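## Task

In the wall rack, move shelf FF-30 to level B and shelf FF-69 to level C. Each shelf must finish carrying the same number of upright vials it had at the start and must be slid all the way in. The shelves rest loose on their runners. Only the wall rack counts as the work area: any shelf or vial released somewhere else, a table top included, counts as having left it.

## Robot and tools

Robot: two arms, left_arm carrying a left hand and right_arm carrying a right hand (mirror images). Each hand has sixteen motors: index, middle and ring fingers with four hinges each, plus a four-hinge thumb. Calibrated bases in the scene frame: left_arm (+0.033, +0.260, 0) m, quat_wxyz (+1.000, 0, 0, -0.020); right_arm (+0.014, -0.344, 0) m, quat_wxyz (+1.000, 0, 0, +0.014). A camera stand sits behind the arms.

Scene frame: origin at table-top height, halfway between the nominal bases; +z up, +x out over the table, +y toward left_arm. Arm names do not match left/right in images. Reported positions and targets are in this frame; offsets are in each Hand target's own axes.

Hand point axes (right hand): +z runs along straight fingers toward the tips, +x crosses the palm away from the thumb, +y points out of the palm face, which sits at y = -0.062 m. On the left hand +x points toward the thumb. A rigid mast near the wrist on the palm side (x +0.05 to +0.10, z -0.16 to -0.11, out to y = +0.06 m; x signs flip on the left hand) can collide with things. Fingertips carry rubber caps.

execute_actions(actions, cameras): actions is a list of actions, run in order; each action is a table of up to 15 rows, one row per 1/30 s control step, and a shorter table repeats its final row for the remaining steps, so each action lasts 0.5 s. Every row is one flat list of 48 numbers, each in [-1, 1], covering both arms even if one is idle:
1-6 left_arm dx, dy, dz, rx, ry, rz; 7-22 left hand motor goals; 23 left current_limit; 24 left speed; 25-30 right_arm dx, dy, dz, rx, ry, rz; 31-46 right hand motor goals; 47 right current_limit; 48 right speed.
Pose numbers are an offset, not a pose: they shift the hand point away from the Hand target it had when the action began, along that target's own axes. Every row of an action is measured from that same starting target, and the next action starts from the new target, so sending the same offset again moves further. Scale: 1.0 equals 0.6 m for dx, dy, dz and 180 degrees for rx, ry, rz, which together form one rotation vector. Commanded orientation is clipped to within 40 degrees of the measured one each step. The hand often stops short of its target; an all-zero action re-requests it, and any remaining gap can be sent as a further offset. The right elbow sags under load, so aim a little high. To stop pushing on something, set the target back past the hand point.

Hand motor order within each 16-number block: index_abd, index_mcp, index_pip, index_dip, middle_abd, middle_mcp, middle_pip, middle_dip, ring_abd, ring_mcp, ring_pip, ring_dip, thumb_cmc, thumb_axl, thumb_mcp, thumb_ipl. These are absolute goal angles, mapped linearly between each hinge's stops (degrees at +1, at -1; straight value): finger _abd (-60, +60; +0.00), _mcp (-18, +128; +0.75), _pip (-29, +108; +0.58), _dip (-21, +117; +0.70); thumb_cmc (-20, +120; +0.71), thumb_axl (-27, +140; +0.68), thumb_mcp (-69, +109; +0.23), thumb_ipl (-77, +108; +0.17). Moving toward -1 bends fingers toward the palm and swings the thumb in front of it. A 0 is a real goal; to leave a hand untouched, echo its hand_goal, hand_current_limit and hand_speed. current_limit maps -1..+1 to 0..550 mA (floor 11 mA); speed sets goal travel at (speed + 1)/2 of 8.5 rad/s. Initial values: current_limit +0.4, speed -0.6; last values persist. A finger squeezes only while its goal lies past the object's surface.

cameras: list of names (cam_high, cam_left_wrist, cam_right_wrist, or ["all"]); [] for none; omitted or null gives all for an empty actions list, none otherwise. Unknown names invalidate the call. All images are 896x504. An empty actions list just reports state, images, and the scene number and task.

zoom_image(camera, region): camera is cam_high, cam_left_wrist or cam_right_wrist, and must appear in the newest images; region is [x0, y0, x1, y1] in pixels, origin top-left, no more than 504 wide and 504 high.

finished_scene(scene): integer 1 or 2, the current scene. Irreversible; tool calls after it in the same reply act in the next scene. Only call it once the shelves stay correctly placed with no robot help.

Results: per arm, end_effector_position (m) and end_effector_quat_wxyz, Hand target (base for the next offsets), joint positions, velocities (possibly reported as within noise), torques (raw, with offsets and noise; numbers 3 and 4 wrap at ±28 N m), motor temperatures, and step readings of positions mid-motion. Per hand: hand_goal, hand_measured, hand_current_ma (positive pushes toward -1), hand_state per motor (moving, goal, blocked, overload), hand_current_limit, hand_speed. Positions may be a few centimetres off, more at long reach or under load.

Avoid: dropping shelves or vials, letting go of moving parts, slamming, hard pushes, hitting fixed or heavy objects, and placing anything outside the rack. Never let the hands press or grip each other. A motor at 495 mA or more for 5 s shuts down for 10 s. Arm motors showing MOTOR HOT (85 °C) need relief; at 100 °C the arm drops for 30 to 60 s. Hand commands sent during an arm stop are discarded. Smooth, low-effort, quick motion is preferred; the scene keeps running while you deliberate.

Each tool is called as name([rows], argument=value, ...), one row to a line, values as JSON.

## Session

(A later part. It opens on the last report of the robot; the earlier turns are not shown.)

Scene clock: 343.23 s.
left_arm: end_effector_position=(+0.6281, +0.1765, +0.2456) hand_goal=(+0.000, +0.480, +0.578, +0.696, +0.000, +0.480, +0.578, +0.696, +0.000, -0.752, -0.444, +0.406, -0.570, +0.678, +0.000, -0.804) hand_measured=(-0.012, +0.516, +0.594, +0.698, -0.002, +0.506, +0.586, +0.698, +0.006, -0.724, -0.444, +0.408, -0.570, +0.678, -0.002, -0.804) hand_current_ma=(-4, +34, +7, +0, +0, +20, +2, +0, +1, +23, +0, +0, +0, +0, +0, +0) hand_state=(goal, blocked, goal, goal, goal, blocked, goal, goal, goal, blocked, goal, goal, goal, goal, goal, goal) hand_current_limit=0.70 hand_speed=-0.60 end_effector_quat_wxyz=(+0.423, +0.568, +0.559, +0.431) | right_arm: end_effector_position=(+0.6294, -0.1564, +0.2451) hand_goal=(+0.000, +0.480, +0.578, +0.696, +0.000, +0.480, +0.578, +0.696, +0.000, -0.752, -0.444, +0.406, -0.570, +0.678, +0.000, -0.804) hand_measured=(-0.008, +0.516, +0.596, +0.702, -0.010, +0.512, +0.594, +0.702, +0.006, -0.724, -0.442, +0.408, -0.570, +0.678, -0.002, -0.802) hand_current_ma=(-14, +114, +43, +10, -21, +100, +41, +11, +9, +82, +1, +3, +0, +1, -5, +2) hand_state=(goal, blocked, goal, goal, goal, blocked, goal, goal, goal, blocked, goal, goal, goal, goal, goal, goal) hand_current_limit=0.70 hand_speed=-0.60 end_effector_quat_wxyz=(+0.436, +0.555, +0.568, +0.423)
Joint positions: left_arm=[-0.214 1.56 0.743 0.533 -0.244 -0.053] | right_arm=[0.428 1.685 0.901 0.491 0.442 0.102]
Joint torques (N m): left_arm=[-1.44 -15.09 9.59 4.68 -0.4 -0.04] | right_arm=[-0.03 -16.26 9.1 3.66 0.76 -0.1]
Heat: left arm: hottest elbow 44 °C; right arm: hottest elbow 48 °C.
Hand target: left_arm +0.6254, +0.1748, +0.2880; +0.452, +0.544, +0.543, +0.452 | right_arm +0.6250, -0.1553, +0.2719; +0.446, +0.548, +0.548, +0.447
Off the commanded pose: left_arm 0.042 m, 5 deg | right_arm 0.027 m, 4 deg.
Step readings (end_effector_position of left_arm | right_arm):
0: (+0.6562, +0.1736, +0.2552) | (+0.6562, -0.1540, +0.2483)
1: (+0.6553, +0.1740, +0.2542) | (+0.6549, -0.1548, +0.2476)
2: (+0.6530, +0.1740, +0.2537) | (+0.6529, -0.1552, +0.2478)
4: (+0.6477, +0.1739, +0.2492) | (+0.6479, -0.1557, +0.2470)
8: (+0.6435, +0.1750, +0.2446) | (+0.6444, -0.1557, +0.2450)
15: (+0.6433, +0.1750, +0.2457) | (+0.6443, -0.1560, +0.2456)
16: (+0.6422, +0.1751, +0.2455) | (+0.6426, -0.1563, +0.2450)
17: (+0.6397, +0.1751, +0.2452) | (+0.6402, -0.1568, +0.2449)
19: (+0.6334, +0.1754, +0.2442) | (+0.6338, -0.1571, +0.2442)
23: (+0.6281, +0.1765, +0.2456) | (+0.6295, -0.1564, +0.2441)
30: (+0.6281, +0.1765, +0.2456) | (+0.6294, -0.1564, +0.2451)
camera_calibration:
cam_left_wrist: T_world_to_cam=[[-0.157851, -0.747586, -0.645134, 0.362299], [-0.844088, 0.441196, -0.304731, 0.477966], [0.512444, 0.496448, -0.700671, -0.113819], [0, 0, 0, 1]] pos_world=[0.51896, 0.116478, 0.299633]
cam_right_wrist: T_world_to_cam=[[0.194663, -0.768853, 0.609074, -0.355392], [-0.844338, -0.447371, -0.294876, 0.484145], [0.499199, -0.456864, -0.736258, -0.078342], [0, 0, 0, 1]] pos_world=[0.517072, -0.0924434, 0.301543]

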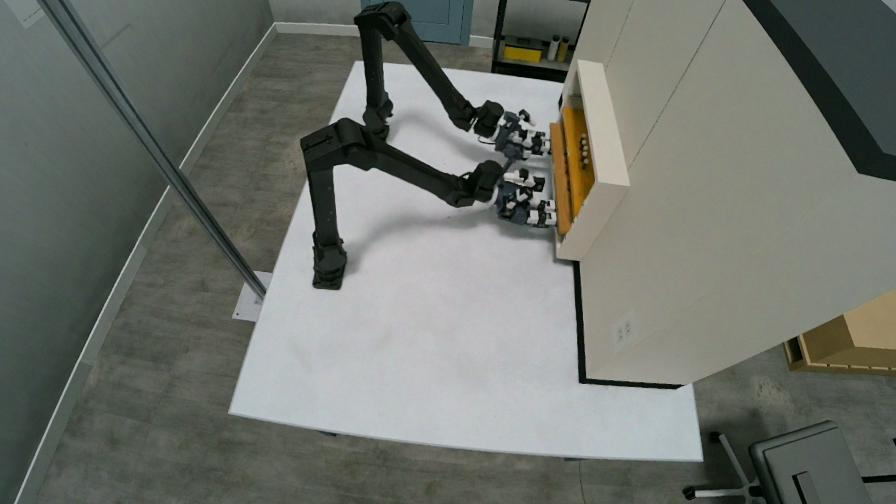

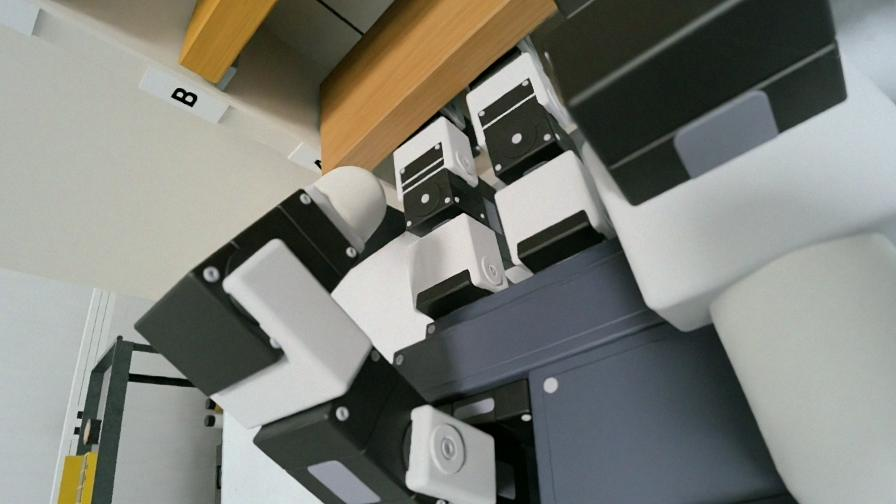

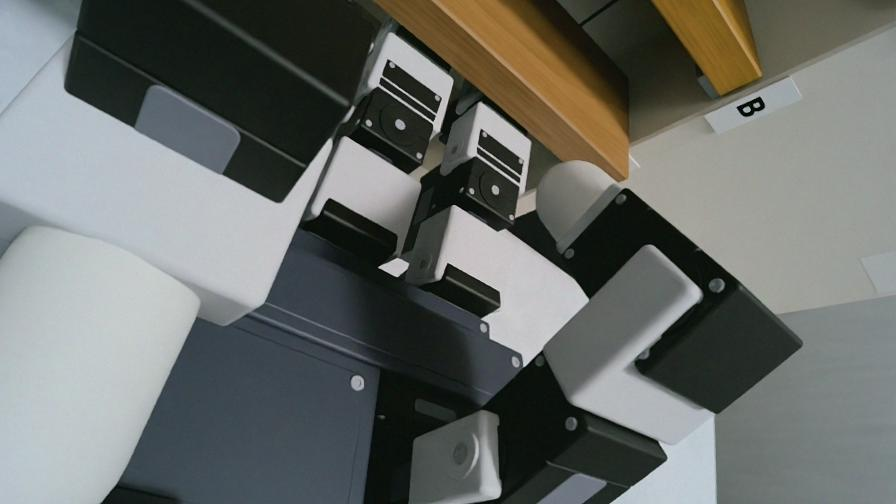

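execute_actions([
  [[0,-0.0011,-0.0333,0,0,0,0,0.479,0.577,0.696,0,0.479,0.577,0.696,0,-0.753,-0.445,0.406,-0.571,0.677,0,-0.805,0.7,-0.6,0,-0.0083,-0.0326,0,0,0,0,0.479,0.577,0.696,0,0.479,0.577,0.696,0,-0.753,-0.445,0.406,-0.571,0.677,0,-0.805,0.7,-0.6]],
  [[0,-0.0044,-0.0328,0,0,0,0,0.479,0.577,0.696,0,0.479,0.577,0.696,0,-0.753,-0.445,0.406,-0.571,0.677,0,-0.805,0.7,-0.6,0,-0.0083,-0.0326,0,0,0,0,0.479,0.577,0.696,0,0.479,0.577,0.696,0,-0.753,-0.445,0.406,-0.571,0.677,0,-0.805,0.7,-0.6]],
  [[0,-0.0044,-0.0328,0,0,0,0,0.479,0.577,0.696,0,0.479,0.577,0.696,0,-0.753,-0.445,0.406,-0.571,0.677,0,-0.805,0.7,-0.6,0,-0.0083,-0.0326,0,0,0,0,0.479,0.577,0.696,0,0.479,0.577,0.696,0,-0.753,-0.445,0.406,-0.571,0.677,0,-0.805,0.7,-0.6]],
  [[0,-0.0044,-0.0328,0,0,0,0,0.479,0.577,0.696,0,0.479,0.577,0.696,0,-0.753,-0.445,0.406,-0.571,0.677,0,-0.805,0.7,-0.6,0,-0.0083,-0.0326,0,0,0,0,0.479,0.577,0.696,0,0.479,0.577,0.696,0,-0.753,-0.445,0.406,-0.571,0.677,0,-0.805,0.7,-0.6]],
], cameras=["all"])

zoom_image(camera="cam_high", region=[500, 70, 640, 260])

Scene clock: 362.60 s.
left_arm: end_effector_position=(+0.5466, +0.1764, +0.2607) hand_goal=(+0.000, +0.480, +0.578, +0.696, +0.000, +0.480, +0.578, +0.696, +0.000, -0.752, -0.444, +0.406, -0.570, +0.678, +0.000, -0.804) hand_measured=(-0.014, +0.516, +0.594, +0.700, -0.004, +0.510, +0.590, +0.700, +0.006, -0.724, -0.444, +0.408, -0.570, +0.678, -0.002, -0.804) hand_current_ma=(-5, +36, +8, +1, -1, +26, +4, +1, +1, +23, +0, +0, +0, +0, +0, +0) hand_state=(goal, blocked, goal, goal, goal, blocked, goal, goal, goal, blocked, goal, goal, goal, goal, goal, goal) hand_current_limit=0.70 hand_speed=-0.60 end_effector_quat_wxyz=(+0.426, +0.566, +0.552, +0.439) | right_arm: end_effector_position=(+0.5482, -0.1577, +0.2484) hand_goal=(+0.000, +0.480, +0.578, +0.696, +0.000, +0.480, +0.578, +0.696, +0.000, -0.752, -0.444, +0.406, -0.570, +0.678, +0.000, -0.804) hand_measured=(-0.012, +0.520, +0.598, +0.702, -0.004, +0.510, +0.594, +0.702, +0.006, -0.724, -0.442, +0.408, -0.570, +0.678, -0.002, -0.802) hand_current_ma=(-21, +133, +51, +13, -7, +93, +37, +12, +9, +82, +1, +3, +0, +1, -5, +2) hand_state=(goal, blocked, goal, goal, goal, blocked, goal, goal, goal, blocked, goal, goal, goal, goal, goal, goal) hand_current_limit=0.70 hand_speed=-0.60 end_effector_quat_wxyz=(+0.441, +0.552, +0.565, +0.425)
Joint positions: left_arm=[-0.272 1.344 0.545 0.534 -0.302 -0.054] | right_arm=[0.515 1.528 0.699 0.535 0.531 0.122]
Joint torques (N m): left_arm=[-1.32 -11.11 10.35 3.67 -0.37 -0.13] | right_arm=[0.03 -12.98 8.81 3.43 0.69 -0.05]
Motor temperatures (°C): left_arm=[25 34 42 28 25 23] | right_arm=[27 36 47 26 26 24]
Heat: left arm: hottest elbow 42 °C; right arm: hottest elbow 47 °C.
Hand target: left_arm +0.5461, +0.1750, +0.2938; +0.452, +0.544, +0.543, +0.452 | right_arm +0.5443, -0.1552, +0.2682; +0.446, +0.548, +0.548, +0.447
Off the commanded pose: left_arm 0.033 m, 4 deg | right_arm 0.020 m, 3 deg.
Step readings (end_effector_position of left_arm | right_arm):
0: (+0.6281, +0.1765, +0.2456) | (+0.6294, -0.1564, +0.2451)
1: (+0.6267, +0.1768, +0.2453) | (+0.6272, -0.1568, +0.2443)
2: (+0.6236, +0.1767, +0.2448) | (+0.6239, -0.1573, +0.2447)
4: (+0.6150, +0.1767, +0.2451) | (+0.6151, -0.1572, +0.2438)
8: (+0.6071, +0.1771, +0.2488) | (+0.6087, -0.1566, +0.2448)
15: (+0.6068, +0.1772, +0.2501) | (+0.6085, -0.1567, +0.2465)
16: (+0.6056, +0.1773, +0.2496) | (+0.6065, -0.1571, +0.2459)
17: (+0.6028, +0.1770, +0.2493) | (+0.6034, -0.1574, +0.2461)
19: (+0.5945, +0.1767, +0.2484) | (+0.5948, -0.1572, +0.2454)
23: (+0.5872, +0.1771, +0.2510) | (+0.5887, -0.1567, +0.2458)
30: (+0.5869, +0.1772, +0.2522) | (+0.5886, -0.1568, +0.2468)
31: (+0.5856, +0.1773, +0.2517) | (+0.5865, -0.1574, +0.2462)
32: (+0.5828, +0.1771, +0.2515) | (+0.5833, -0.1571, +0.2464)
34: (+0.5744, +0.1766, +0.2514) | (+0.5747, -0.1573, +0.2460)
38: (+0.5672, +0.1770, +0.2546) | (+0.5685, -0.1571, +0.2469)
45: (+0.5668, +0.1771, +0.2561) | (+0.5683, -0.1572, +0.2479)
46: (+0.5655, +0.1772, +0.2556) | (+0.5663, -0.1577, +0.2474)
47: (+0.5627, +0.1768, +0.2555) | (+0.5630, -0.1574, +0.2473)
49: (+0.5544, +0.1753, +0.2559) | (+0.5543, -0.1582, +0.2466)
53: (+0.5469, +0.1761, +0.2593) | (+0.5483, -0.1576, +0.2476)
60: (+0.5466, +0.1764, +0.2607) | (+0.5482, -0.1577, +0.2484)
camera_calibration:
cam_left_wrist: T_world_to_cam=[[-0.145005, -0.741163, -0.655477, 0.353565], [-0.836666, 0.445489, -0.318637, 0.412672], [0.528169, 0.502212, -0.684704, -0.0751962], [0, 0, 0, 1]] pos_world=[0.436254, 0.115973, 0.311759]
cam_right_wrist: T_world_to_cam=[[0.18494, -0.76708, 0.614317, -0.338279], [-0.842103, -0.445939, -0.303316, 0.417078], [0.506616, -0.461223, -0.728432, -0.0425642], [0, 0, 0, 1]] pos_world=[0.435347, -0.0931275, 0.303312]

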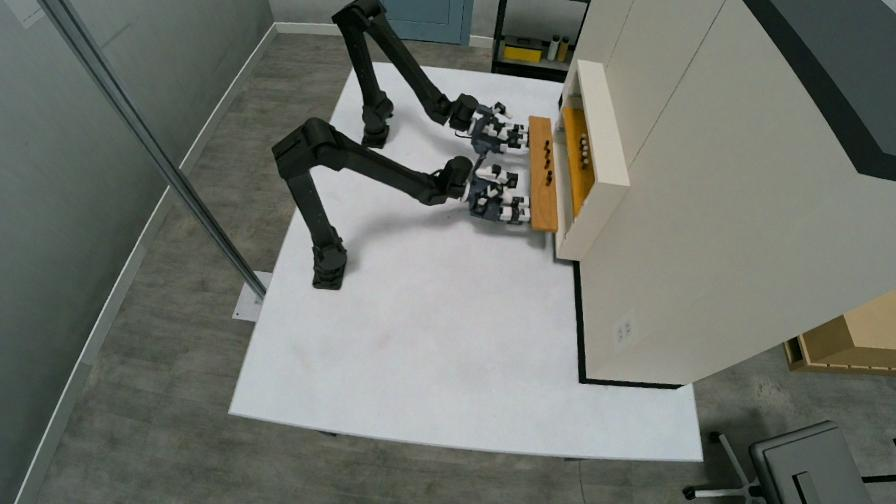

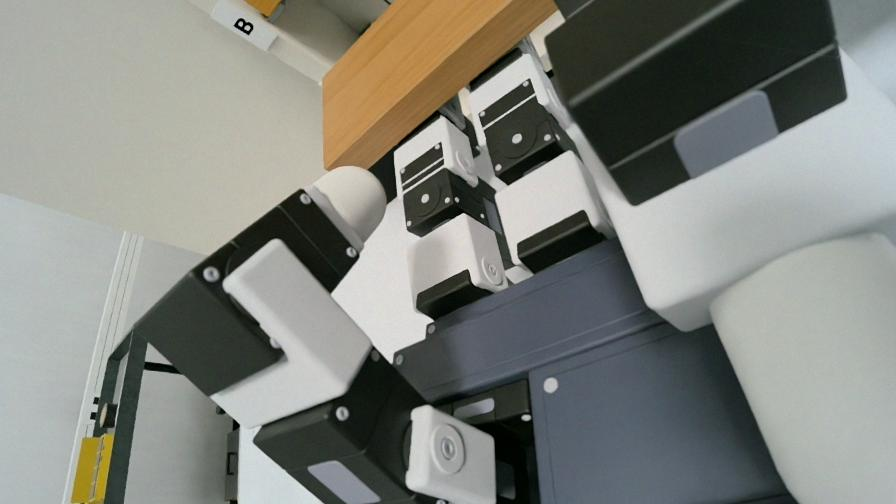

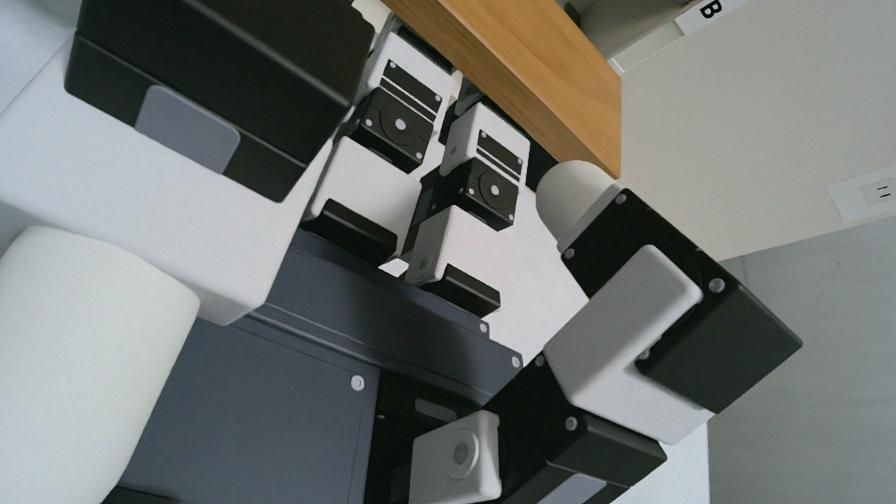

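Scaled by 2.653.

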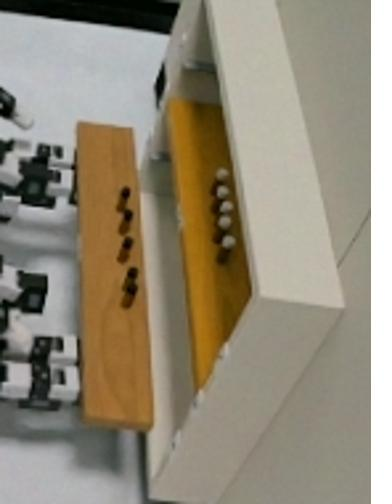

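execute_actions([
  [[0,0.0385,-0.0071,0,0,0,0,0.479,0.577,0.696,0,0.479,0.577,0.696,0,-0.753,-0.445,0.406,-0.571,0.677,0,-0.805,0.7,-0.6,0,0.0407,-0.0083,0,0,0,0,0.479,0.577,0.696,0,0.479,0.577,0.696,0,-0.753,-0.445,0.406,-0.571,0.677,0,-0.805,0.7,-0.6]],
  [[0,0.0385,-0.0071,0,0,0,0,0.479,0.577,0.696,0,0.479,0.577,0.696,0,-0.753,-0.445,0.406,-0.571,0.677,0,-0.805,0.7,-0.6,0,0.0407,-0.0083,0,0,0,0,0.479,0.577,0.696,0,0.479,0.577,0.696,0,-0.753,-0.445,0.406,-0.571,0.677,0,-0.805,0.7,-0.6]],
  [[0,0.0385,-0.0071,0,0,0,0,0.479,0.577,0.696,0,0.479,0.577,0.696,0,-0.753,-0.445,0.406,-0.571,0.677,0,-0.805,0.7,-0.6,0,0.0407,-0.0083,0,0,0,0,0.479,0.577,0.696,0,0.479,0.577,0.696,0,-0.753,-0.445,0.406,-0.571,0.677,0,-0.805,0.7,-0.6]],
], cameras=["all"])

zoom_image(camera="cam_high", region=[500, 70, 640, 260])

Scene clock: 390.40 s.
left_arm: end_effector_position=(+0.5347, +0.1769, +0.3063) hand_goal=(+0.000, +0.480, +0.578, +0.696, +0.000, +0.480, +0.578, +0.696, +0.000, -0.752, -0.444, +0.406, -0.570, +0.678, +0.000, -0.804) hand_measured=(-0.014, +0.520, +0.596, +0.700, -0.006, +0.508, +0.588, +0.700, +0.006, -0.724, -0.444, +0.408, -0.570, +0.678, -0.002, -0.804) hand_current_ma=(-5, +41, +10, +1, -1, +22, +3, +1, +1, +23, +0, +0, +0, +0, +0, +0) hand_state=(goal, blocked, goal, goal, goal, blocked, goal, goal, goal, blocked, goal, goal, goal, goal, goal, goal) hand_current_limit=0.70 hand_speed=-0.60 end_effector_quat_wxyz=(+0.416, +0.577, +0.555, +0.432) | right_arm: end_effector_position=(+0.5339, -0.1628, +0.2984) hand_goal=(+0.000, +0.480, +0.578, +0.696, +0.000, +0.480, +0.578, +0.696, +0.000, -0.752, -0.444, +0.406, -0.570, +0.678, +0.000, -0.804) hand_measured=(-0.016, +0.522, +0.600, +0.704, -0.006, +0.510, +0.594, +0.704, +0.006, -0.724, -0.442, +0.408, -0.570, +0.678, -0.002, -0.802) hand_current_ma=(-31, +140, +58, +16, -9, +93, +41, +15, +9, +82, +1, +3, +0, +1, -5, +2) hand_state=(goal, blocked, blocked, goal, goal, blocked, goal, goal, goal, blocked, goal, goal, goal, goal, goal, goal) hand_current_limit=0.70 hand_speed=-0.60 end_effector_quat_wxyz=(+0.437, +0.553, +0.576, +0.415)
Joint positions: left_arm=[-0.278 1.175 0.589 0.287 -0.303 -0.054] | right_arm=[0.521 1.361 0.721 0.316 0.531 0.122]
Joint torques (N m): left_arm=[-0.97 -9.47 16.38 3.17 -0.42 -0.13] | right_arm=[-0.03 -10.75 15.61 2.3 0.73 -0.06]
Heat: left arm: hottest elbow 41 °C; right arm: hottest elbow 46 °C.
Hand target: left_arm +0.5461, +0.1749, +0.3642; +0.452, +0.544, +0.543, +0.452 | right_arm +0.5445, -0.1552, +0.3429; +0.446, +0.548, +0.549, +0.447
Off the commanded pose: left_arm 0.059 m, 6 deg | right_arm 0.046 m, 5 deg.
Step readings (end_effector_position of left_arm | right_arm):
0: (+0.5466, +0.1764, +0.2607) | (+0.5482, -0.1577, +0.2484)
1: (+0.5463, +0.1764, +0.2597) | (+0.5478, -0.1579, +0.2488)
2: (+0.5455, +0.1764, +0.2594) | (+0.5473, -0.1581, +0.2492)
4: (+0.5430, +0.1763, +0.2625) | (+0.5451, -0.1581, +0.2551)
8: (+0.5390, +0.1774, +0.2758) | (+0.5417, -0.1594, +0.2692)
15: (+0.5384, +0.1772, +0.2768) | (+0.5413, -0.1596, +0.2702)
16: (+0.5386, +0.1771, +0.2759) | (+0.5411, -0.1599, +0.2694)
17: (+0.5384, +0.1771, +0.2747) | (+0.5406, -0.1601, +0.2688)
19: (+0.5361, +0.1770, +0.2762) | (+0.5387, -0.1604, +0.2710)
23: (+0.5336, +0.1776, +0.2840) | (+0.5364, -0.1616, +0.2787)
30: (+0.5338, +0.1776, +0.2852) | (+0.5362, -0.1617, +0.2790)
31: (+0.5343, +0.1775, +0.2850) | (+0.5363, -0.1617, +0.2792)
32: (+0.5346, +0.1774, +0.2851) | (+0.5361, -0.1618, +0.2787)
34: (+0.5338, +0.1770, +0.2889) | (+0.5339, -0.1626, +0.2819)
38: (+0.5334, +0.1769, +0.3019) | (+0.5326, -0.1632, +0.2940)
45: (+0.5347, +0.1769, +0.3065) | (+0.5339, -0.1628, +0.2988)
camera_calibration:
cam_left_wrist: T_world_to_cam=[[-0.170027, -0.733559, -0.658013, 0.394925], [-0.843791, 0.453292, -0.287304, 0.409836], [0.509027, 0.506376, -0.696042, -0.0249608], [0, 0, 0, 1]] pos_world=[0.425669, 0.116565, 0.36024]
cam_right_wrist: T_world_to_cam=[[0.204915, -0.756321, 0.621279, -0.381272], [-0.847116, -0.455014, -0.274514, 0.410628], [0.490311, -0.470043, -0.733931, 0.0077021], [0, 0, 0, 1]] pos_world=[0.422201, -0.0979028, 0.355252]

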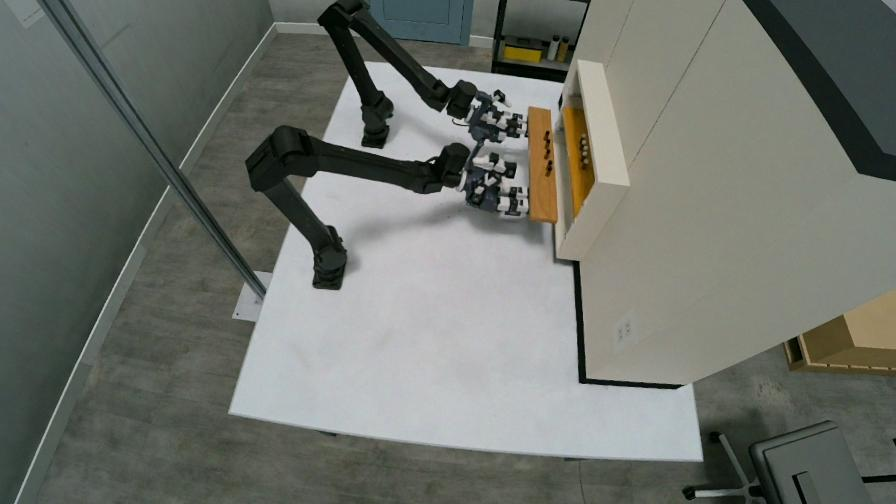

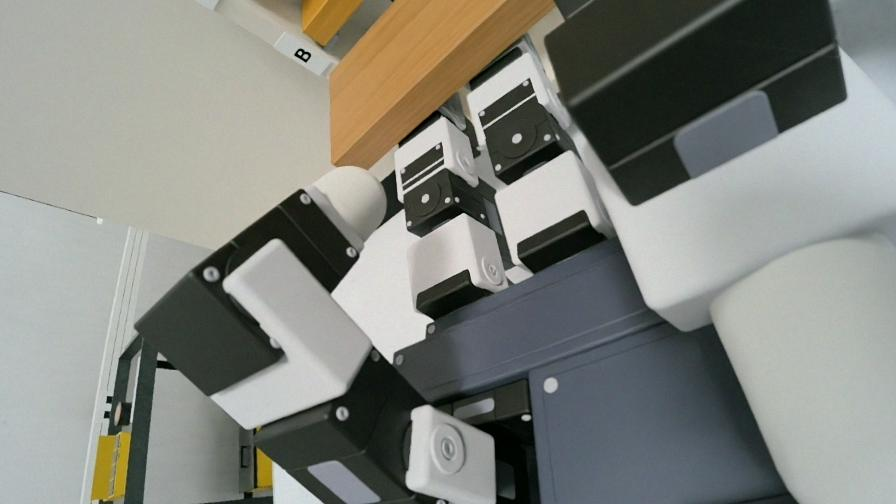

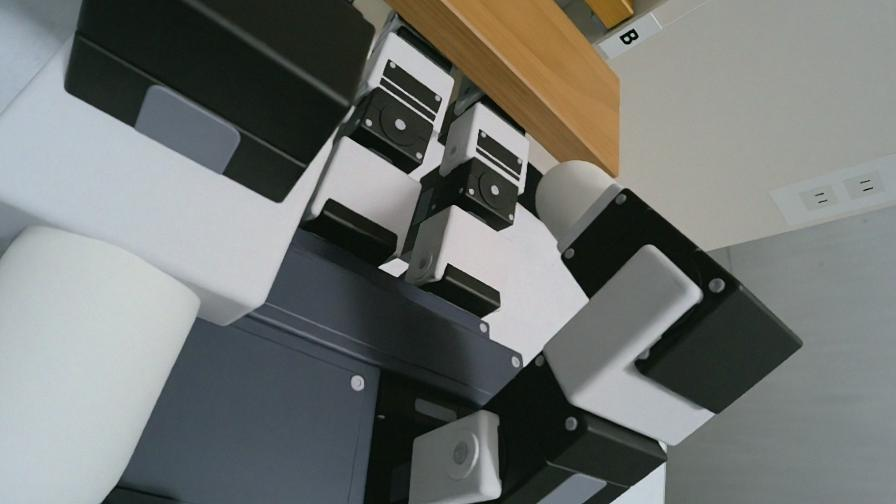

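Scaled by 2.653.

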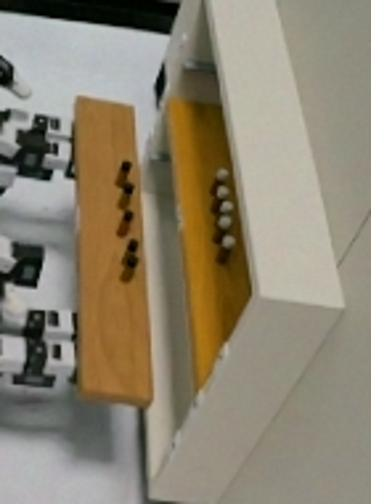

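execute_actions([
  [[0,0.0385,-0.0071,0,0,0,0,0.479,0.577,0.696,0,0.479,0.577,0.696,0,-0.753,-0.445,0.406,-0.571,0.677,0,-0.805,0.7,-0.6,0,0.0407,-0.0083,0,0,0,0,0.479,0.577,0.696,0,0.479,0.577,0.696,0,-0.753,-0.445,0.406,-0.571,0.677,0,-0.805,0.7,-0.6]],
  [[0,0.0385,-0.0071,0,0,0,0,0.479,0.577,0.696,0,0.479,0.577,0.696,0,-0.753,-0.445,0.406,-0.571,0.677,0,-0.805,0.7,-0.6,0,0.0407,-0.0083,0,0,0,0,0.479,0.577,0.696,0,0.479,0.577,0.696,0,-0.753,-0.445,0.406,-0.571,0.677,0,-0.805,0.7,-0.6]],
  [[0,0.0385,-0.0071,0,0,0,0,0.479,0.577,0.696,0,0.479,0.577,0.696,0,-0.753,-0.445,0.406,-0.571,0.677,0,-0.805,0.7,-0.6,0,0.0407,-0.0083,0,0,0,0,0.479,0.577,0.696,0,0.479,0.577,0.696,0,-0.753,-0.445,0.406,-0.571,0.677,0,-0.805,0.7,-0.6]],
  [[0,0.0385,-0.0071,0,0,0,0,0.479,0.577,0.696,0,0.479,0.577,0.696,0,-0.753,-0.445,0.406,-0.571,0.677,0,-0.805,0.7,-0.6,0,0.0407,-0.0083,0,0,0,0,0.479,0.577,0.696,0,0.479,0.577,0.696,0,-0.753,-0.445,0.406,-0.571,0.677,0,-0.805,0.7,-0.6]],
], cameras=["all"])

zoom_image(camera="cam_high", region=[500, 70, 640, 260])

zoom_image(camera="cam_left_wrist", region=[200, 0, 450, 180])

zoom_image(camera="cam_right_wrist", region=[500, 0, 750, 180])

Scene clock: 415.83 s.
left_arm: end_effector_position=(+0.5429, +0.1751, +0.3905) hand_goal=(+0.000, +0.480, +0.578, +0.696, +0.000, +0.480, +0.578, +0.696, +0.000, -0.752, -0.444, +0.406, -0.570, +0.678, +0.000, -0.804) hand_measured=(-0.006, +0.520, +0.598, +0.702, -0.002, +0.508, +0.588, +0.700, +0.006, -0.724, -0.444, +0.408, -0.570, +0.678, -0.002, -0.804) hand_current_ma=(-1, +43, +11, +1, +0, +22, +3, +1, +1, +23, +0, +0, +0, +0, +0, +0) hand_state=(goal, blocked, blocked, goal, goal, blocked, goal, goal, goal, blocked, goal, goal, goal, goal, goal, goal) hand_current_limit=0.70 hand_speed=-0.60 end_effector_quat_wxyz=(+0.412, +0.578, +0.558, +0.431) | right_arm: end_effector_position=(+0.5392, -0.1602, +0.3866) hand_goal=(+0.000, +0.480, +0.578, +0.696, +0.000, +0.480, +0.578, +0.696, +0.000, -0.752, -0.444, +0.406, -0.570, +0.678, +0.000, -0.804) hand_measured=(-0.006, +0.524, +0.600, +0.704, +0.002, +0.512, +0.596, +0.704, +0.006, -0.724, -0.442, +0.408, -0.570, +0.678, -0.002, -0.802) hand_current_ma=(-12, +143, +58, +16, +1, +96, +42, +15, +9, +82, +1, +3, +0, +1, -5, +2) hand_state=(goal, blocked, blocked, goal, goal, blocked, goal, goal, goal, blocked, goal, goal, goal, goal, goal, goal) hand_current_limit=0.70 hand_speed=-0.60 end_effector_quat_wxyz=(+0.437, +0.555, +0.578, +0.409)
Joint positions: left_arm=[-0.278 1.074 0.769 -0.003 -0.307 -0.057] | right_arm=[0.521 1.242 0.886 0.018 0.535 0.123]
Joint torques (N m): left_arm=[-0.56 -9.29 18.36 3.23 -0.28 -0.1] | right_arm=[-0.26 -10.29 17.94 2.39 0.56 -0.05]
Heat: left arm: hottest elbow 44 °C; right arm: hottest elbow 48 °C.
Hand target: left_arm +0.5461, +0.1748, +0.4583; +0.452, +0.544, +0.543, +0.452 | right_arm +0.5448, -0.1552, +0.4428; +0.446, +0.548, +0.548, +0.447
Off the commanded pose: left_arm 0.068 m, 7 deg | right_arm 0.057 m, 6 deg.
Step readings (end_effector_position of left_arm | right_arm):
0: (+0.5347, +0.1769, +0.3063) | (+0.5339, -0.1628, +0.2984)
1: (+0.5351, +0.1768, +0.3060) | (+0.5342, -0.1626, +0.2989)
2: (+0.5355, +0.1766, +0.3057) | (+0.5345, -0.1624, +0.2986)
4: (+0.5353, +0.1766, +0.3093) | (+0.5338, -0.1628, +0.3027)
8: (+0.5353, +0.1767, +0.3221) | (+0.5340, -0.1628, +0.3154)
15: (+0.5366, +0.1765, +0.3273) | (+0.5350, -0.1624, +0.3200)
16: (+0.5369, +0.1765, +0.3271) | (+0.5353, -0.1622, +0.3203)
17: (+0.5373, +0.1763, +0.3266) | (+0.5355, -0.1621, +0.3201)
19: (+0.5373, +0.1763, +0.3299) | (+0.5351, -0.1623, +0.3239)
23: (+0.5373, +0.1764, +0.3422) | (+0.5352, -0.1623, +0.3368)
30: (+0.5385, +0.1761, +0.3485) | (+0.5361, -0.1618, +0.3419)
31: (+0.5388, +0.1760, +0.3481) | (+0.5364, -0.1616, +0.3422)
32: (+0.5392, +0.1759, +0.3477) | (+0.5367, -0.1614, +0.3418)
34: (+0.5394, +0.1759, +0.3505) | (+0.5365, -0.1616, +0.3458)
38: (+0.5394, +0.1760, +0.3623) | (+0.5365, -0.1616, +0.3585)
45: (+0.5405, +0.1756, +0.3696) | (+0.5375, -0.1610, +0.3640)
46: (+0.5409, +0.1755, +0.3693) | (+0.5378, -0.1608, +0.3645)
47: (+0.5414, +0.1753, +0.3690) | (+0.5382, -0.1605, +0.3641)
49: (+0.5418, +0.1752, +0.3721) | (+0.5384, -0.1605, +0.3681)
53: (+0.5420, +0.1753, +0.3836) | (+0.5384, -0.1606, +0.3805)
60: (+0.5429, +0.1751, +0.3908) | (+0.5392, -0.1602, +0.3869)
camera_calibration:
cam_left_wrist: T_world_to_cam=[[-0.172075, -0.733476, -0.657574, 0.451358], [-0.848032, 0.449951, -0.279974, 0.44184], [0.501231, 0.509468, -0.699436, 0.0354983], [0, 0, 0, 1]] pos_world=[0.434569, 0.114168, 0.445334]
cam_right_wrist: T_world_to_cam=[[0.208949, -0.752795, 0.624212, -0.437932], [-0.851623, -0.453834, -0.262247, 0.43825], [0.480706, -0.476797, -0.735926, 0.0759267], [0, 0, 0, 1]] pos_world=[0.428231, -0.0945789, 0.444168]

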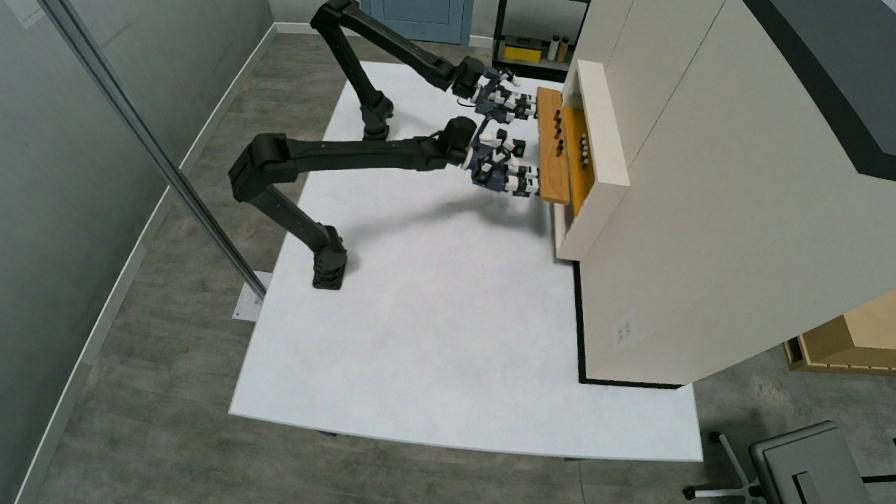

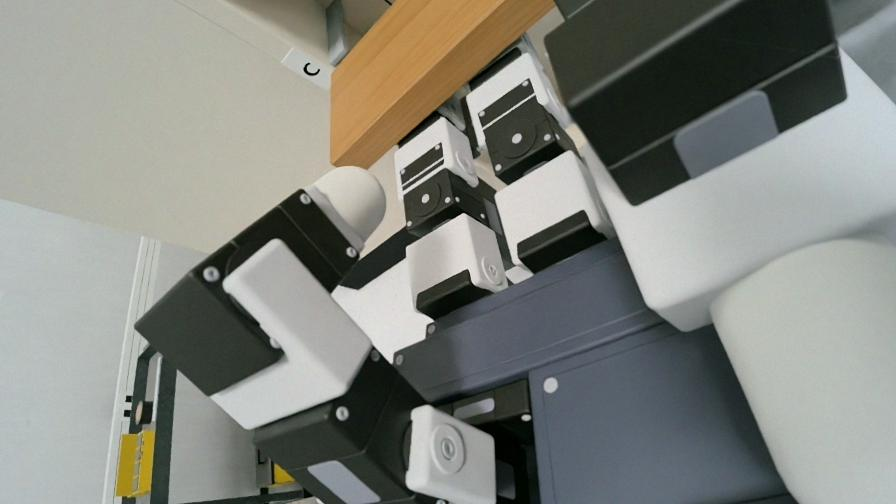

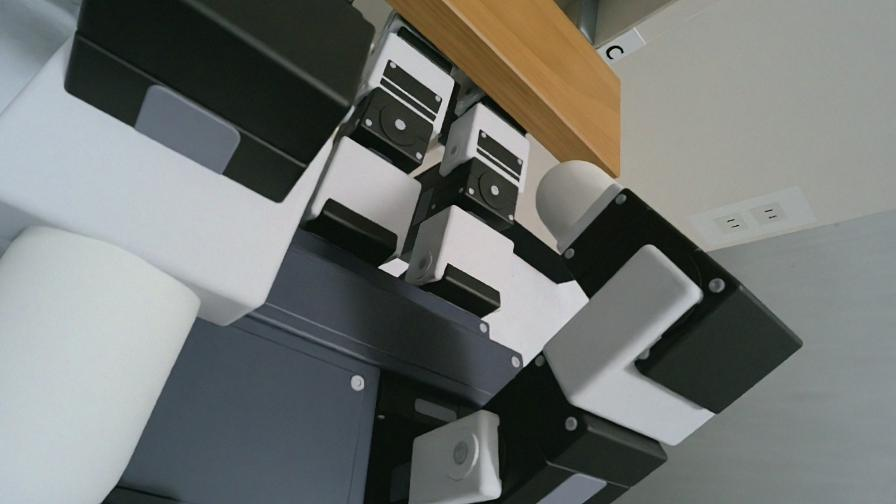

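Scaled by 2.653.

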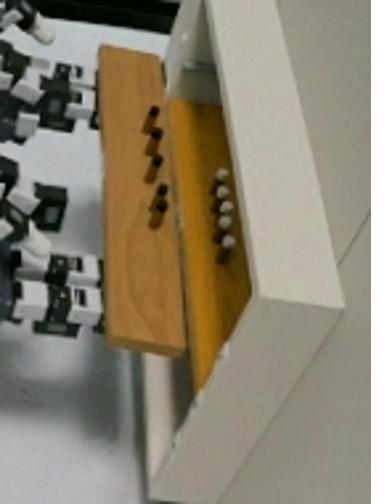

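Scaled by 2.016.

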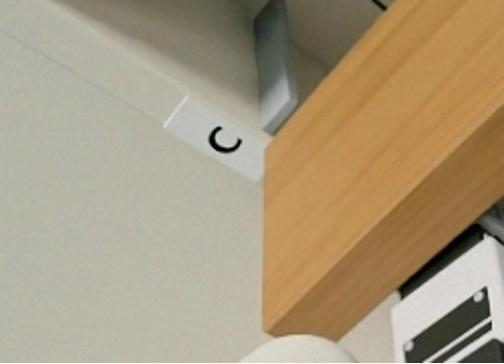

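Scaled by 2.016.

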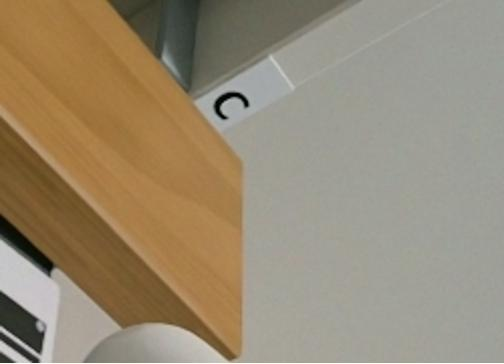

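execute_actions([
  [[0,-0.0005,0.034,0,0,0,0,0.479,0.577,0.696,0,0.479,0.577,0.696,0,-0.753,-0.445,0.406,-0.571,0.677,0,-0.805,0.7,-0.6,0,0.0028,0.0387,0,0,0,0,0.479,0.577,0.696,0,0.479,0.577,0.696,0,-0.753,-0.445,0.406,-0.571,0.677,0,-0.805,0.7,-0.6]],
  [[0,-0.0005,0.034,0,0,0,0,0.479,0.577,0.696,0,0.479,0.577,0.696,0,-0.753,-0.445,0.406,-0.571,0.677,0,-0.805,0.7,-0.6,0,0.0018,0.0337,0,0,0,0,0.479,0.577,0.696,0,0.479,0.577,0.696,0,-0.753,-0.445,0.406,-0.571,0.677,0,-0.805,0.7,-0.6]],
], cameras=["all"])

zoom_image(camera="cam_left_wrist", region=[220, 0, 450, 180])

zoom_image(camera="cam_right_wrist", region=[520, 0, 750, 180])

Scene clock: 447.63 s.
left_arm: end_effector_position=(+0.5748, +0.1753, +0.3818) hand_goal=(+0.000, +0.480, +0.578, +0.696, +0.000, +0.480, +0.578, +0.696, +0.000, -0.752, -0.444, +0.406, -0.570, +0.678, +0.000, -0.804) hand_measured=(+0.004, +0.520, +0.598, +0.700, +0.004, +0.508, +0.588, +0.700, +0.006, -0.724, -0.444, +0.408, -0.570, +0.678, -0.002, -0.804) hand_current_ma=(+1, +43, +11, +1, +1, +22, +3, +1, +1, +23, +0, +0, +0, +0, +0, +0) hand_state=(goal, blocked, blocked, goal, goal, blocked, goal, goal, goal, blocked, goal, goal, goal, goal, goal, goal) hand_current_limit=0.70 hand_speed=-0.60 end_effector_quat_wxyz=(+0.407, +0.580, +0.563, +0.426) | right_arm: end_effector_position=(+0.5747, -0.1575, +0.3793) hand_goal=(+0.000, +0.480, +0.578, +0.696, +0.000, +0.480, +0.578, +0.696, +0.000, -0.752, -0.444, +0.406, -0.570, +0.678, +0.000, -0.804) hand_measured=(+0.002, +0.524, +0.600, +0.704, +0.004, +0.514, +0.596, +0.704, +0.006, -0.724, -0.442, +0.408, -0.570, +0.678, -0.002, -0.802) hand_current_ma=(+2, +143, +57, +16, +7, +105, +46, +16, +9, +82, +1, +3, +0, +1, -5, +2) hand_state=(goal, blocked, blocked, goal, goal, blocked, goal, goal, goal, blocked, goal, goal, goal, goal, goal, goal) hand_current_limit=0.70 hand_speed=-0.60 end_effector_quat_wxyz=(+0.430, +0.559, +0.581, +0.406)
Joint positions: left_arm=[-0.253 1.169 0.825 0.02 -0.285 -0.057] | right_arm=[0.483 1.332 0.957 0.027 0.495 0.123]
Joint torques (N m): left_arm=[-0.21 -9.11 18.29 4.67 0.05 -0.04] | right_arm=[-1.26 -10.87 18 3.51 0.21 -0.18]
Motor temperatures (°C): left_arm=[25 32 51 27 25 23] | right_arm=[27 34 59 26 26 24]
Heat: left arm: hottest elbow 51 °C; right arm: hottest elbow 59 °C.
Hand target: left_arm +0.5861, +0.1747, +0.4505; +0.453, +0.544, +0.543, +0.452 | right_arm +0.5879, -0.1553, +0.4366; +0.446, +0.548, +0.548, +0.447
Off the commanded pose: left_arm 0.069 m, 8 deg | right_arm 0.059 m, 6 deg.
Step readings (end_effector_position of left_arm | right_arm):
0: (+0.5429, +0.1751, +0.3905) | (+0.5392, -0.1602, +0.3866)
1: (+0.5434, +0.1747, +0.3904) | (+0.5405, -0.1592, +0.3863)
2: (+0.5448, +0.1749, +0.3908) | (+0.5426, -0.1587, +0.3866)
4: (+0.5489, +0.1754, +0.3907) | (+0.5488, -0.1576, +0.3863)
8: (+0.5539, +0.1761, +0.3889) | (+0.5547, -0.1561, +0.3835)
15: (+0.5543, +0.1762, +0.3881) | (+0.5550, -0.1562, +0.3831)
16: (+0.5552, +0.1759, +0.3880) | (+0.5566, -0.1558, +0.3822)
17: (+0.5577, +0.1763, +0.3883) | (+0.5591, -0.1567, +0.3828)
19: (+0.5652, +0.1771, +0.3877) | (+0.5667, -0.1563, +0.3827)
23: (+0.5741, +0.1756, +0.3828) | (+0.5746, -0.1575, +0.3795)
30: (+0.5748, +0.1753, +0.3818) | (+0.5747, -0.1575, +0.3793)
camera_calibration:
cam_left_wrist: T_world_to_cam=[[-0.180109, -0.735397, -0.653263, 0.454605], [-0.854761, 0.445659, -0.266028, 0.465653], [0.486769, 0.51047, -0.708856, 0.0249189], [0, 0, 0, 1]] pos_world=[0.467771, 0.114073, 0.438517]
cam_right_wrist: T_world_to_cam=[[0.219144, -0.756601, 0.616061, -0.442116], [-0.85556, -0.452542, -0.251441, 0.46617], [0.469034, -0.471976, -0.746489, 0.0662098], [0, 0, 0, 1]] pos_world=[0.464669, -0.0922947, 0.43901]

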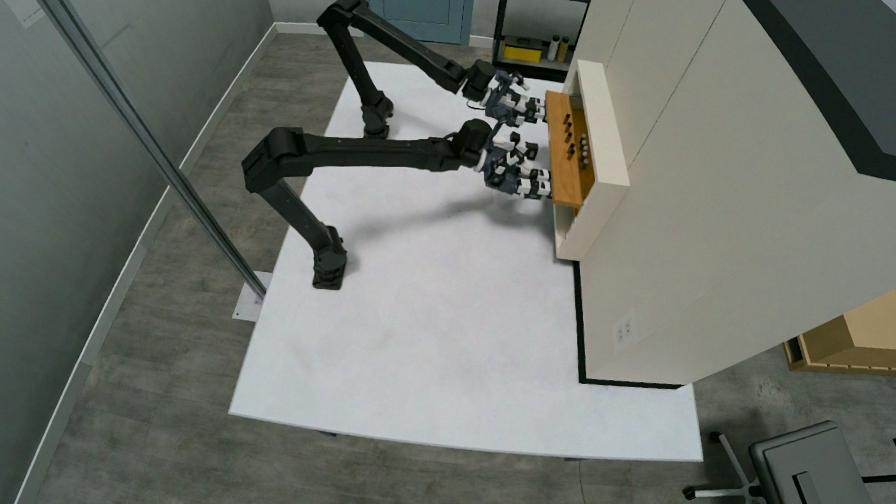

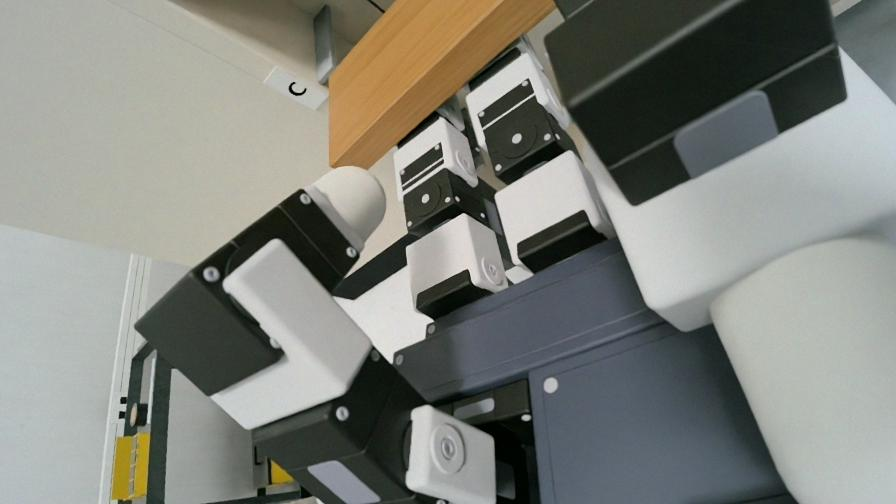

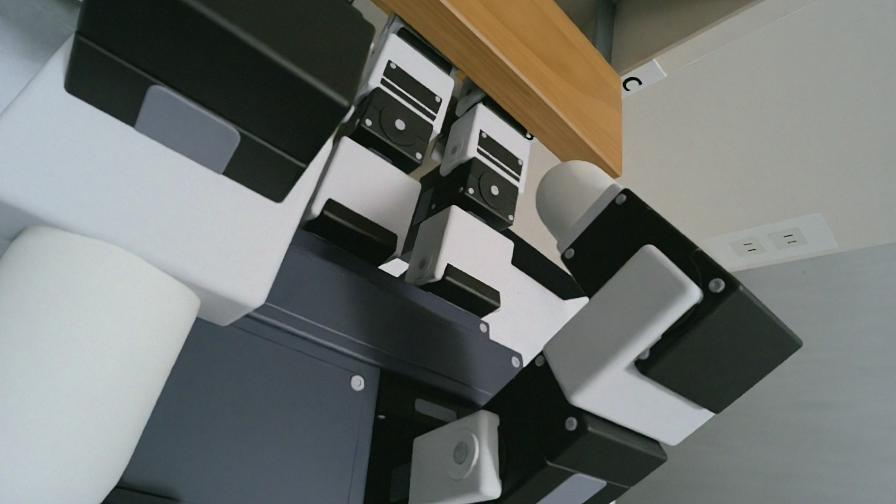

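Scaled by 2.191.

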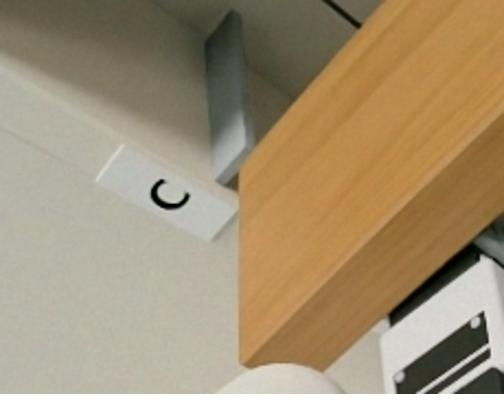

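Scaled by 2.191.

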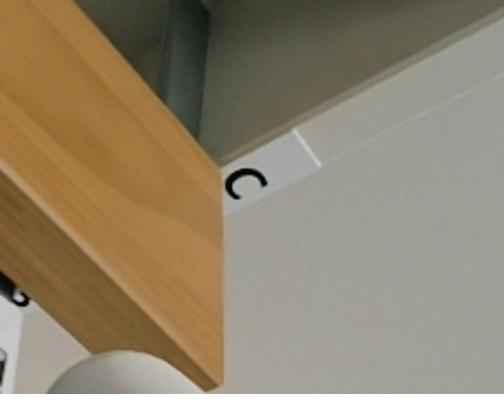

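execute_actions([
  [[0,0.0221,-0.0041,0,0,0,0,0.479,0.577,0.696,0,0.479,0.577,0.696,0,-0.753,-0.445,0.406,-0.571,0.677,0,-0.805,0.7,-0.6,0,0.018,-0.0037,0,0,0,0,0.479,0.577,0.696,0,0.479,0.577,0.696,0,-0.753,-0.445,0.406,-0.571,0.677,0,-0.805,0.7,-0.6]],
  [[0,0.0221,-0.0041,0,0,0,0,0.479,0.577,0.696,0,0.479,0.577,0.696,0,-0.753,-0.445,0.406,-0.571,0.677,0,-0.805,0.7,-0.6,0,0.018,-0.0037,0,0,0,0,0.479,0.577,0.696,0,0.479,0.577,0.696,0,-0.753,-0.445,0.406,-0.571,0.677,0,-0.805,0.7,-0.6]],
], cameras=["all"])

zoom_image(camera="cam_left_wrist", region=[220, 0, 450, 180])

zoom_image(camera="cam_right_wrist", region=[520, 0, 750, 180])

zoom_image(camera="cam_high", region=[530, 60, 640, 220])

Scene clock: 465.37 s.
left_arm: end_effector_position=(+0.5787, +0.1744, +0.3895) hand_goal=(+0.000, +0.480, +0.578, +0.696, +0.000, +0.480, +0.578, +0.696, +0.000, -0.752, -0.444, +0.406, -0.570, +0.678, +0.000, -0.804) hand_measured=(+0.006, +0.522, +0.600, +0.700, +0.004, +0.510, +0.590, +0.700, +0.006, -0.724, -0.444, +0.408, -0.570, +0.678, -0.002, -0.804) hand_current_ma=(+1, +48, +12, +1, +1, +27, +4, +1, +1, +23, +0, +0, +0, +0, +0, +0) hand_state=(goal, blocked, blocked, goal, goal, blocked, goal, goal, goal, blocked, goal, goal, goal, goal, goal, goal) hand_current_limit=0.70 hand_speed=-0.60 end_effector_quat_wxyz=(+0.401, +0.584, +0.565, +0.423) | right_arm: end_effector_position=(+0.5765, -0.1565, +0.3826) hand_goal=(+0.000, +0.480, +0.578, +0.696, +0.000, +0.480, +0.578, +0.696, +0.000, -0.752, -0.444, +0.406, -0.570, +0.678, +0.000, -0.804) hand_measured=(+0.002, +0.526, +0.600, +0.702, +0.004, +0.512, +0.594, +0.704, +0.006, -0.724, -0.442, +0.408, -0.570, +0.678, -0.002, -0.802) hand_current_ma=(+4, +156, +60, +14, +7, +102, +41, +16, +9, +82, +1, +3, +0, +1, -5, +2) hand_state=(goal, blocked, blocked, goal, goal, blocked, goal, goal, goal, blocked, goal, goal, goal, goal, goal, goal) hand_current_limit=0.70 hand_speed=-0.60 end_effector_quat_wxyz=(+0.428, +0.560, +0.586, +0.399)
Joint positions: left_arm=[-0.253 1.169 0.858 -0.029 -0.285 -0.057] | right_arm=[0.483 1.33 0.976 -0.011 0.495 0.123]
Joint torques (N m): left_arm=[-0.38 -11.16 20.1 3.51 0.06 -0.03] | right_arm=[-1.44 -12.45 19.71 2.66 0.24 -0.2]
Motor temperatures (°C): left_arm=[24 32 54 28 25 23] | right_arm=[27 34 59 26 26 24]
Heat: left arm: hottest elbow 54 °C; right arm: hottest elbow 59 °C.
Hand target: left_arm +0.5862, +0.1747, +0.4771; +0.452, +0.544, +0.543, +0.452 | right_arm +0.5879, -0.1553, +0.4586; +0.446, +0.548, +0.548, +0.447
Off the commanded pose: left_arm 0.088 m, 9 deg | right_arm 0.077 m, 7 deg.
Step readings (end_effector_position of left_arm | right_arm):
0: (+0.5748, +0.1753, +0.3818) | (+0.5747, -0.1575, +0.3793)
1: (+0.5749, +0.1753, +0.3821) | (+0.5748, -0.1574, +0.3794)
2: (+0.5753, +0.1752, +0.3831) | (+0.5749, -0.1574, +0.3798)
4: (+0.5761, +0.1752, +0.3865) | (+0.5751, -0.1572, +0.3804)
8: (+0.5764, +0.1751, +0.3874) | (+0.5752, -0.1572, +0.3805)
15: (+0.5764, +0.1751, +0.3874) | (+0.5752, -0.1572, +0.3805)
16: (+0.5767, +0.1750, +0.3873) | (+0.5755, -0.1570, +0.3809)
17: (+0.5774, +0.1748, +0.3879) | (+0.5759, -0.1568, +0.3813)
19: (+0.5783, +0.1745, +0.3893) | (+0.5764, -0.1565, +0.3826)
23: (+0.5787, +0.1744, +0.3895) | (+0.5765, -0.1565, +0.3827)
30: (+0.5787, +0.1744, +0.3895) | (+0.5765, -0.1565, +0.3826)
camera_calibration:
cam_left_wrist: T_world_to_cam=[[-0.190143, -0.732317, -0.653878, 0.465122], [-0.858965, 0.446621, -0.250417, 0.467648], [0.47542, 0.514044, -0.713957, 0.0369311], [0, 0, 0, 1]] pos_world=[0.472576, 0.112771, 0.447607]
cam_right_wrist: T_world_to_cam=[[0.228583, -0.75133, 0.619075, -0.449485], [-0.85931, -0.454578, -0.234406, 0.464371], [0.457534, -0.478396, -0.749533, 0.0751355], [0, 0, 0, 1]] pos_world=[0.467406, -0.0906739, 0.443432]

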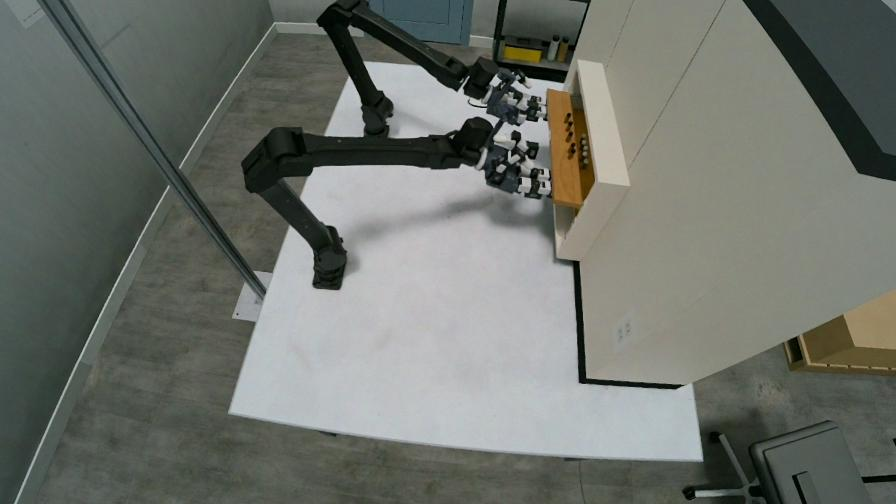

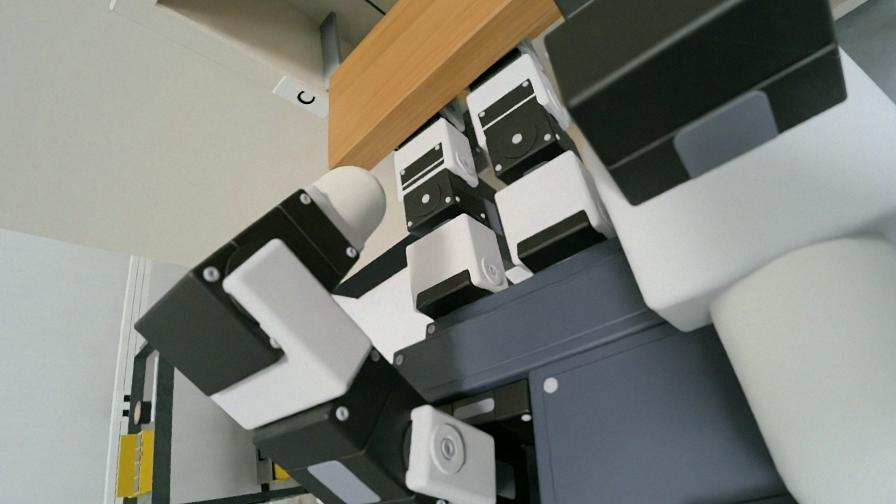

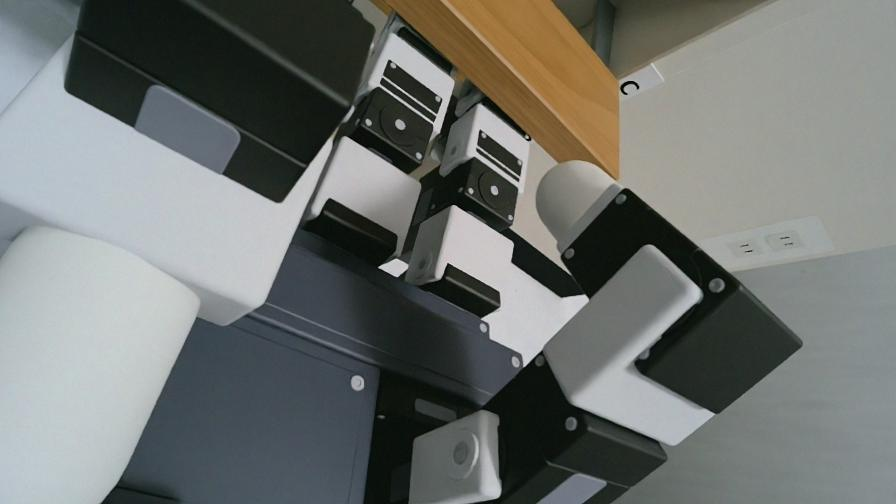

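Scaled by 2.191.

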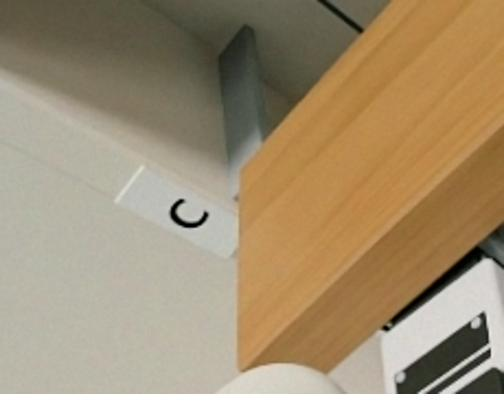

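Scaled by 2.191.

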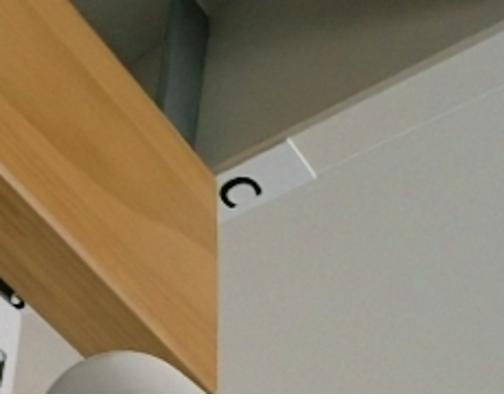

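Scaled by 3.150.

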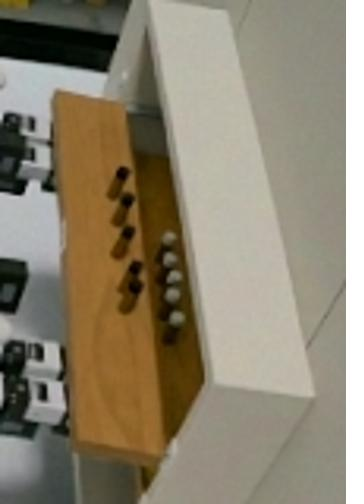

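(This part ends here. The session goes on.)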